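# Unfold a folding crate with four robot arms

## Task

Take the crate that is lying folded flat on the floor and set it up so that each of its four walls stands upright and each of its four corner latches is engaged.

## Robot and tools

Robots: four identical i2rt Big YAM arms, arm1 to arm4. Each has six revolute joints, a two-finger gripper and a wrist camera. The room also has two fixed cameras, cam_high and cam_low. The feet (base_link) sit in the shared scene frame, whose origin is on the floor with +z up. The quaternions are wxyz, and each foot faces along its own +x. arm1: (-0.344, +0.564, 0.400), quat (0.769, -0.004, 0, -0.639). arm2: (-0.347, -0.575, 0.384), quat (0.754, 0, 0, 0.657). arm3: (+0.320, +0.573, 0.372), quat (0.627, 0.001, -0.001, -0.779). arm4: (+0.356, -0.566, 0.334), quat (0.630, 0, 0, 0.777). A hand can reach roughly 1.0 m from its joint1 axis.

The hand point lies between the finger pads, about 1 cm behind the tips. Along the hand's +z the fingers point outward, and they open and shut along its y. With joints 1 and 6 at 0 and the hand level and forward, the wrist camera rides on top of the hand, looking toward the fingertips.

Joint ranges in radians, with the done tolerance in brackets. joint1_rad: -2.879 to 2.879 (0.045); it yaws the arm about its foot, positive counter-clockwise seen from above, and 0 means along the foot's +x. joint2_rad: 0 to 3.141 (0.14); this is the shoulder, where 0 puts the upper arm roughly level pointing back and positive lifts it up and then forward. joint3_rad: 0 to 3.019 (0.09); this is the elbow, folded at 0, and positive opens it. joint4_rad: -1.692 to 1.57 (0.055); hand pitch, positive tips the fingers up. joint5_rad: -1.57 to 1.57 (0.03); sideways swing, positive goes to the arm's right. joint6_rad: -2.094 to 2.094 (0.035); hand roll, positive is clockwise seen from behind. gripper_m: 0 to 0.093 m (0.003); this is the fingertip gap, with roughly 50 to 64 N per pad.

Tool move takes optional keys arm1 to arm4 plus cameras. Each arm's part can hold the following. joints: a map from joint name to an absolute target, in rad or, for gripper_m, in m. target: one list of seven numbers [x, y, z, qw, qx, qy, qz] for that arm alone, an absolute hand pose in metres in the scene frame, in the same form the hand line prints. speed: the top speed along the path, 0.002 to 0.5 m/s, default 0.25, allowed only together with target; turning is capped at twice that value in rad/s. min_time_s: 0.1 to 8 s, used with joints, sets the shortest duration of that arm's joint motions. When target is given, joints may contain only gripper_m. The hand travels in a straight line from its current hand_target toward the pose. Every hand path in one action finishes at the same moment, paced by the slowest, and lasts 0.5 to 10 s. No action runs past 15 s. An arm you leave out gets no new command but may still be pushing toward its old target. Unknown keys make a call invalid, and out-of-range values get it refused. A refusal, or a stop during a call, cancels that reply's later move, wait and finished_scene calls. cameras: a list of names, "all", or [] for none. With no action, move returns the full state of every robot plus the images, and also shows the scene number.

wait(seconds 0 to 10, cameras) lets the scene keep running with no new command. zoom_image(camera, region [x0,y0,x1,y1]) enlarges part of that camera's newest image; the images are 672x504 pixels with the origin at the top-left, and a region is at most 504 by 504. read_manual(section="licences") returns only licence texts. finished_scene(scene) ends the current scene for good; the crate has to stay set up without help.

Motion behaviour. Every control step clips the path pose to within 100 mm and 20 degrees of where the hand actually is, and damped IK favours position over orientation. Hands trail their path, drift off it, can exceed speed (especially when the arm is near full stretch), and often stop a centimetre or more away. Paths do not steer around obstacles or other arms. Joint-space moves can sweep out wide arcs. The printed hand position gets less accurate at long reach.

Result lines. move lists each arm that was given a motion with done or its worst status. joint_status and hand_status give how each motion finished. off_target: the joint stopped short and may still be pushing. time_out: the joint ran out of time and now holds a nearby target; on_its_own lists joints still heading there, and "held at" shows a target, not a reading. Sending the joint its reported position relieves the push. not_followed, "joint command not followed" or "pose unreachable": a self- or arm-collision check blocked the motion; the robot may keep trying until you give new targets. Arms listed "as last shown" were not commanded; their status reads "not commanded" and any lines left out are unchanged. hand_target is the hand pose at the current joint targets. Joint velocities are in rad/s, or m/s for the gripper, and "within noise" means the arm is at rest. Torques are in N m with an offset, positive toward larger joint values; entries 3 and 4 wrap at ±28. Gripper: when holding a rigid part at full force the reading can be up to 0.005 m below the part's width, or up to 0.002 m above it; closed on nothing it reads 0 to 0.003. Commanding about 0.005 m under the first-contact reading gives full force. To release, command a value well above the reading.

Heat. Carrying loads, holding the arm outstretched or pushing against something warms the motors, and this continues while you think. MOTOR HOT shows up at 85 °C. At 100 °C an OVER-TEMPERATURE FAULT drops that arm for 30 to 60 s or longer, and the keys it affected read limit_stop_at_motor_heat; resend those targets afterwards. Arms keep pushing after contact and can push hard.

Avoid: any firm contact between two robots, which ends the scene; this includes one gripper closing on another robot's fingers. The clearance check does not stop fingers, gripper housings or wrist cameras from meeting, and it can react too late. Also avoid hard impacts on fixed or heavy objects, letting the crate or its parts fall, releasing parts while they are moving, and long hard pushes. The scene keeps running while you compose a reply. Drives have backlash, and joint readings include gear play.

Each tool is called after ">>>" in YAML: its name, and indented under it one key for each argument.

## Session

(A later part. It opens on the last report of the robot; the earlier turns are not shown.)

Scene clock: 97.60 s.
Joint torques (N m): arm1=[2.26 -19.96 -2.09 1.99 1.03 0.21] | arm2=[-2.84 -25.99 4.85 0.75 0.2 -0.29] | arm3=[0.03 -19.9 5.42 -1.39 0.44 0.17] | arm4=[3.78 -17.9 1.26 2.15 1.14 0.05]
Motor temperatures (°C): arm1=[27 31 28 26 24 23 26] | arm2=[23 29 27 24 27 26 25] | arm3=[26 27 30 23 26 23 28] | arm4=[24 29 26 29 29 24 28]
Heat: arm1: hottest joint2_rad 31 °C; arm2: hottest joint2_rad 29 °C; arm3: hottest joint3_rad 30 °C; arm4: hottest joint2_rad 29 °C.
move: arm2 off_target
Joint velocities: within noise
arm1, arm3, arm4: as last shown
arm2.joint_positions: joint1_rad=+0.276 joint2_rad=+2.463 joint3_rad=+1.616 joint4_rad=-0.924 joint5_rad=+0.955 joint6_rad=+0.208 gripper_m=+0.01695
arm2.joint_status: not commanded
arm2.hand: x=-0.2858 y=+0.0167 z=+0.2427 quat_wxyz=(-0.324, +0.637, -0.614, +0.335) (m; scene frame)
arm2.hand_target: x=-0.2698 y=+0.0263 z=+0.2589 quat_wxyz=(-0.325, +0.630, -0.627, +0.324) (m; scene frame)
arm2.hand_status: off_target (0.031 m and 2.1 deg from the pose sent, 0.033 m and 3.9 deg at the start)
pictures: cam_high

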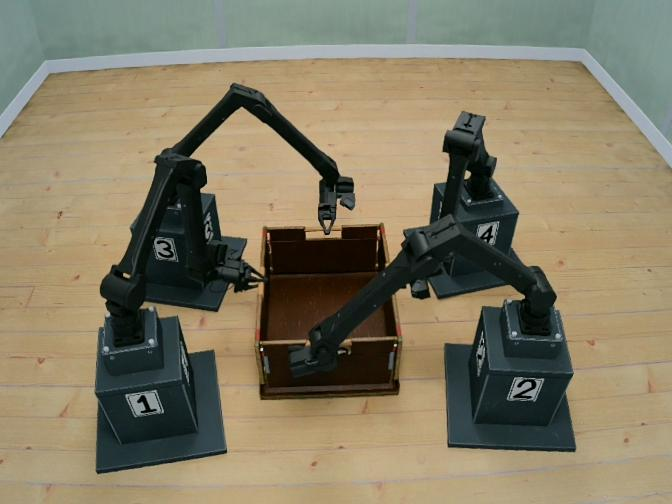

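>>> move:
  arm2: {"target": [-0.295, 0.0275, 0.26, -0.3265, 0.6272, -0.6272, 0.3265], "speed": 0.06}

>>> move:
  arm1: {"joints": {"gripper_m": 0.045}}
  arm2: {"joints": {"gripper_m": 0.045}}
  arm3: {"joints": {"gripper_m": 0.045}}
  arm4: {"joints": {"gripper_m": 0.045}}
  cameras: ["cam_high"]

>>> zoom_image:
  camera: "cam_high"
  region: [240, 210, 420, 410]

Scene clock: 100.50 s.
Joint torques (N m): arm1=[1.85 -19.96 -2.26 1.99 1 0.18] | arm2=[0.79 -24.94 6.6 -1.03 0.37 0.28] | arm3=[0.03 -19.08 5.41 -1.46 0.46 0.14] | arm4=[3.72 -17.9 1.26 2.14 1.14 0.04]
Motor temperatures (°C): arm1=[27 31 28 26 24 23 26] | arm2=[23 29 27 24 27 26 25] | arm3=[26 27 30 23 26 23 28] | arm4=[24 30 26 29 29 24 28]
Heat: arm1: hottest joint2_rad 31 °C; arm2: hottest joint2_rad 29 °C; arm3: hottest joint3_rad 30 °C; arm4: hottest joint2_rad 30 °C.
move: arm2 off_target
Joint velocities: within noise
arm1, arm3, arm4: as last shown
arm2.joint_positions: joint1_rad=+0.274 joint2_rad=+2.466 joint3_rad=+1.628 joint4_rad=-0.950 joint5_rad=+0.947 joint6_rad=+0.228 gripper_m=+0.01697
arm2.joint_status: not commanded
arm2.hand: x=-0.2857 y=+0.0166 z=+0.2435 quat_wxyz=(-0.319, +0.633, -0.620, +0.336) (m; scene frame)
arm2.hand_target: x=-0.2937 y=+0.0285 z=+0.2596 quat_wxyz=(-0.327, +0.628, -0.627, +0.325) (m; scene frame)
arm2.hand_status: off_target (0.022 m and 1.8 deg from the pose sent, 0.022 m and 2.1 deg at the start)
pictures: none

Scene clock: 101.23 s.
Joint torques (N m): arm1=[0.73 -18.26 -0.17 2.02 0.55 0.19] | arm2=[0.91 -25 6.45 -0.47 0.45 0.14] | arm3=[0.38 -19.66 5.35 -0.46 0.45 0.15] | arm4=[2.14 -16.56 2.77 2.11 0.27 0.05]
Motor temperatures (°C): arm1=[27 31 28 26 24 23 26] | arm2=[23 29 27 24 27 26 25] | arm3=[26 27 30 23 26 23 28] | arm4=[24 30 26 29 29 24 28]
Heat: arm1: hottest joint2_rad 31 °C; arm2: hottest joint2_rad 29 °C; arm3: hottest joint3_rad 30 °C; arm4: hottest joint2_rad 30 °C.
move: arm1 done; arm2 done; arm3 done; arm4 done
Joint velocities: within noise
arm1.joint_positions: joint1_rad=+0.895 joint2_rad=+2.435 joint3_rad=+0.744 joint4_rad=+1.038 joint5_rad=+0.978 joint6_rad=-1.028 gripper_m=+0.04494
arm1.joint_status: all done
arm1.hand: x=-0.0216 y=+0.2262 z=+0.2415 quat_wxyz=(+0.008, +0.011, -0.817, +0.577) (m; scene frame)
arm1.hand_target: x=-0.0185 y=+0.2271 z=+0.2441 quat_wxyz=(+0.004, +0.009, -0.815, +0.579) (m; scene frame)
arm1.hand_status: not commanded
arm2.joint_positions: joint1_rad=+0.270 joint2_rad=+2.466 joint3_rad=+1.628 joint4_rad=-0.969 joint5_rad=+0.946 joint6_rad=+0.238 gripper_m=+0.04487
arm2.joint_status: all done
arm2.hand: x=-0.2827 y=+0.0131 z=+0.2441 quat_wxyz=(-0.315, +0.631, -0.621, +0.342) (m; scene frame)
arm2.hand_target: x=-0.2909 y=+0.0281 z=+0.2596 quat_wxyz=(-0.326, +0.627, -0.628, +0.326) (m; scene frame)
arm2.hand_status: not commanded
arm3.joint_positions: joint1_rad=+0.321 joint2_rad=+2.387 joint3_rad=+1.530 joint4_rad=-0.894 joint5_rad=+0.957 joint6_rad=+0.203 gripper_m=+0.04487
arm3.joint_status: all done
arm3.hand: x=+0.2378 y=-0.0014 z=+0.2514 quat_wxyz=(+0.334, -0.628, -0.625, +0.322) (m; scene frame)
arm3.hand_target: x=+0.2437 y=-0.0077 z=+0.2578 quat_wxyz=(+0.328, -0.628, -0.626, +0.325) (m; scene frame)
arm3.hand_status: not commanded
arm4.joint_positions: joint1_rad=+0.858 joint2_rad=+2.252 joint3_rad=+0.857 joint4_rad=+0.790 joint5_rad=+0.981 joint6_rad=-1.056 gripper_m=+0.04493
arm4.joint_status: all done
arm4.hand: x=-0.0293 y=-0.1875 z=+0.2428 quat_wxyz=(-0.585, +0.811, +0.002, +0.003) (m; scene frame)
arm4.hand_target: x=-0.0301 y=-0.1890 z=+0.2460 quat_wxyz=(-0.588, +0.809, +0.005, +0.002) (m; scene frame)
arm4.hand_status: not commanded
pictures: cam_high

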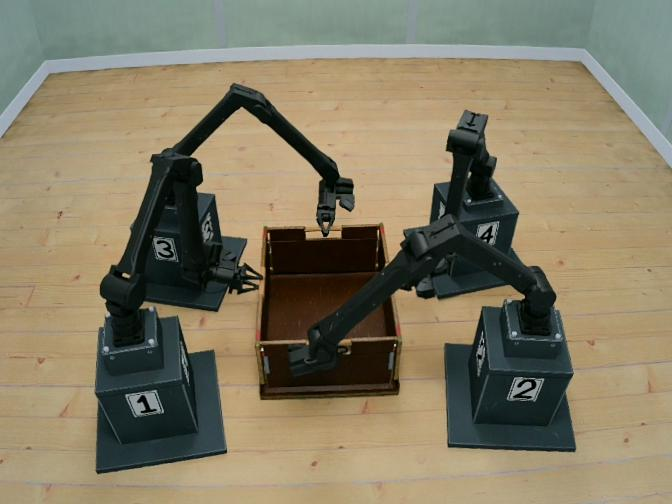

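Scaled by 2.520 from the camera's 672x504 image, which has a finer 960x720 frame.

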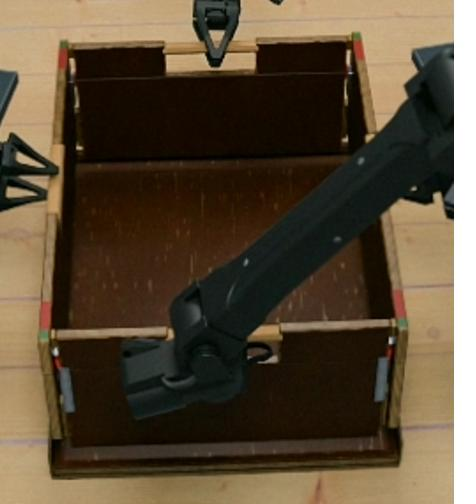

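>>> move:
  arm1: {"target": [-0.018, 0.287, 0.265, 0.004, 0.009, -0.815, 0.579], "speed": 0.08}
  arm2: {"target": [-0.371, 0.028, 0.311, -0.326, 0.627, -0.628, 0.326], "speed": 0.08}
  arm3: {"target": [0.3165, -0.0077, 0.309, 0.328, -0.628, -0.626, 0.325], "speed": 0.08}
  arm4: {"target": [-0.0301, -0.25, 0.266, -0.588, 0.809, 0.005, 0.002], "speed": 0.08}
  cameras: ["cam_high", "cam_low"]

>>> zoom_image:
  camera: "cam_high"
  region: [240, 210, 420, 410]

>>> zoom_image:
  camera: "cam_low"
  region: [220, 180, 500, 380]

Scene clock: 105.83 s.
Joint torques (N m): arm1=[0.67 -17.03 -0.57 1.28 0.67 0.26] | arm2=[0.21 -27.11 7.49 -0.72 0.4 0.17] | arm3=[-0.09 -20.19 7.51 -0.84 0.44 0.27] | arm4=[2.14 -15.62 2.62 0.79 0.36 0.39]
Motor temperatures (°C): arm1=[27 31 28 26 24 23 26] | arm2=[23 28 27 24 27 26 25] | arm3=[26 27 30 23 26 23 28] | arm4=[24 30 26 29 29 25 27]
Heat: arm1: hottest joint2_rad 31 °C; arm2: hottest joint2_rad 28 °C; arm3: hottest joint3_rad 30 °C; arm4: hottest joint2_rad 30 °C.
move: arm1 done; arm2 off_target; arm3 off_target; arm4 done
Joint velocities: within noise
arm1.joint_positions: joint1_rad=+1.044 joint2_rad=+2.341 joint3_rad=+0.666 joint4_rad=+0.867 joint5_rad=+1.093 joint6_rad=-0.840 gripper_m=+0.04496
arm1.joint_status: not commanded
arm1.hand: x=-0.0195 y=+0.2830 z=+0.2632 quat_wxyz=(+0.008, +0.010, -0.815, +0.580) (m; scene frame)
arm1.hand_target: x=-0.0188 y=+0.2861 z=+0.2655 quat_wxyz=(+0.005, +0.009, -0.815, +0.580) (m; scene frame)
arm1.hand_status: done (0.005 m and 0.4 deg from the pose sent, 0.065 m and 0.6 deg at the start)
arm2.joint_positions: joint1_rad=+0.405 joint2_rad=+2.456 joint3_rad=+1.719 joint4_rad=-1.262 joint5_rad=+0.912 joint6_rad=+0.441 gripper_m=+0.04489
arm2.joint_status: not commanded
arm2.hand: x=-0.3635 y=+0.0069 z=+0.2808 quat_wxyz=(-0.312, +0.636, -0.611, +0.353) (m; scene frame)
arm2.hand_target: x=-0.3725 y=+0.0273 z=+0.3108 quat_wxyz=(-0.327, +0.628, -0.627, +0.326) (m; scene frame)
arm2.hand_status: off_target (0.038 m and 4.2 deg from the pose sent, 0.112 m and 2.4 deg at the start)
arm3.joint_positions: joint1_rad=+0.442 joint2_rad=+2.354 joint3_rad=+1.585 joint4_rad=-1.173 joint5_rad=+0.930 joint6_rad=+0.394 gripper_m=+0.04489
arm3.joint_status: not commanded
arm3.hand: x=+0.3070 y=+0.0088 z=+0.2911 quat_wxyz=(+0.347, -0.618, -0.631, +0.315) (m; scene frame)
arm3.hand_target: x=+0.3173 y=-0.0086 z=+0.3090 quat_wxyz=(+0.327, -0.628, -0.626, +0.327) (m; scene frame)
arm3.hand_status: off_target (0.026 m and 2.8 deg from the pose sent, 0.098 m and 0.8 deg at the start)
arm4.joint_positions: joint1_rad=+0.981 joint2_rad=+2.159 joint3_rad=+0.777 joint4_rad=+0.673 joint5_rad=+1.085 joint6_rad=-0.940 gripper_m=+0.04495
arm4.joint_status: not commanded
arm4.hand: x=-0.0302 y=-0.2446 z=+0.2661 quat_wxyz=(-0.590, +0.807, +0.006, +0.005) (m; scene frame)
arm4.hand_target: x=-0.0286 y=-0.2483 z=+0.2665 quat_wxyz=(-0.589, +0.808, +0.004, +0.003) (m; scene frame)
arm4.hand_status: done (0.005 m and 0.5 deg from the pose sent, 0.067 m and 0.6 deg at the start)
pictures: cam_high, cam_low

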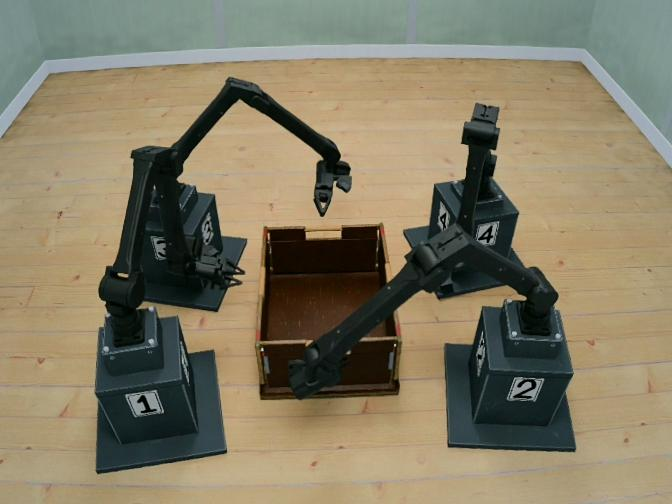

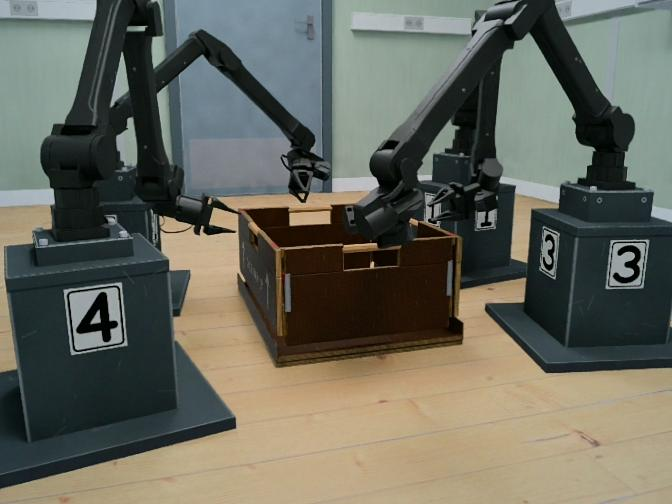

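Scaled by 2.520 from the camera's 672x504 image, which has a finer 960x720 frame.

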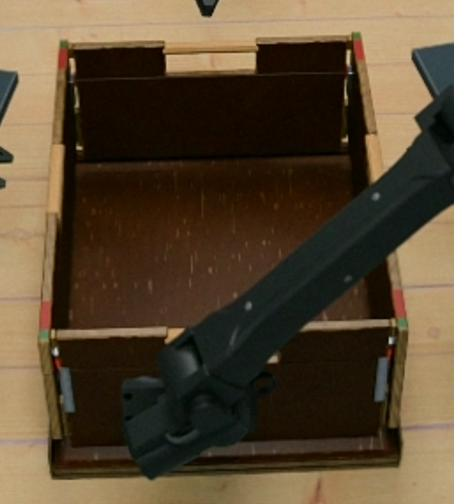

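Scaled by 1.800 from the camera's 672x504 image, which has a finer 960x720 frame.

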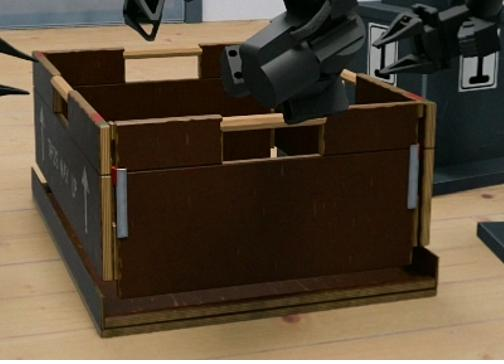

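>>> finished_scene:
  scene: 2

The scene is finished: the task was done.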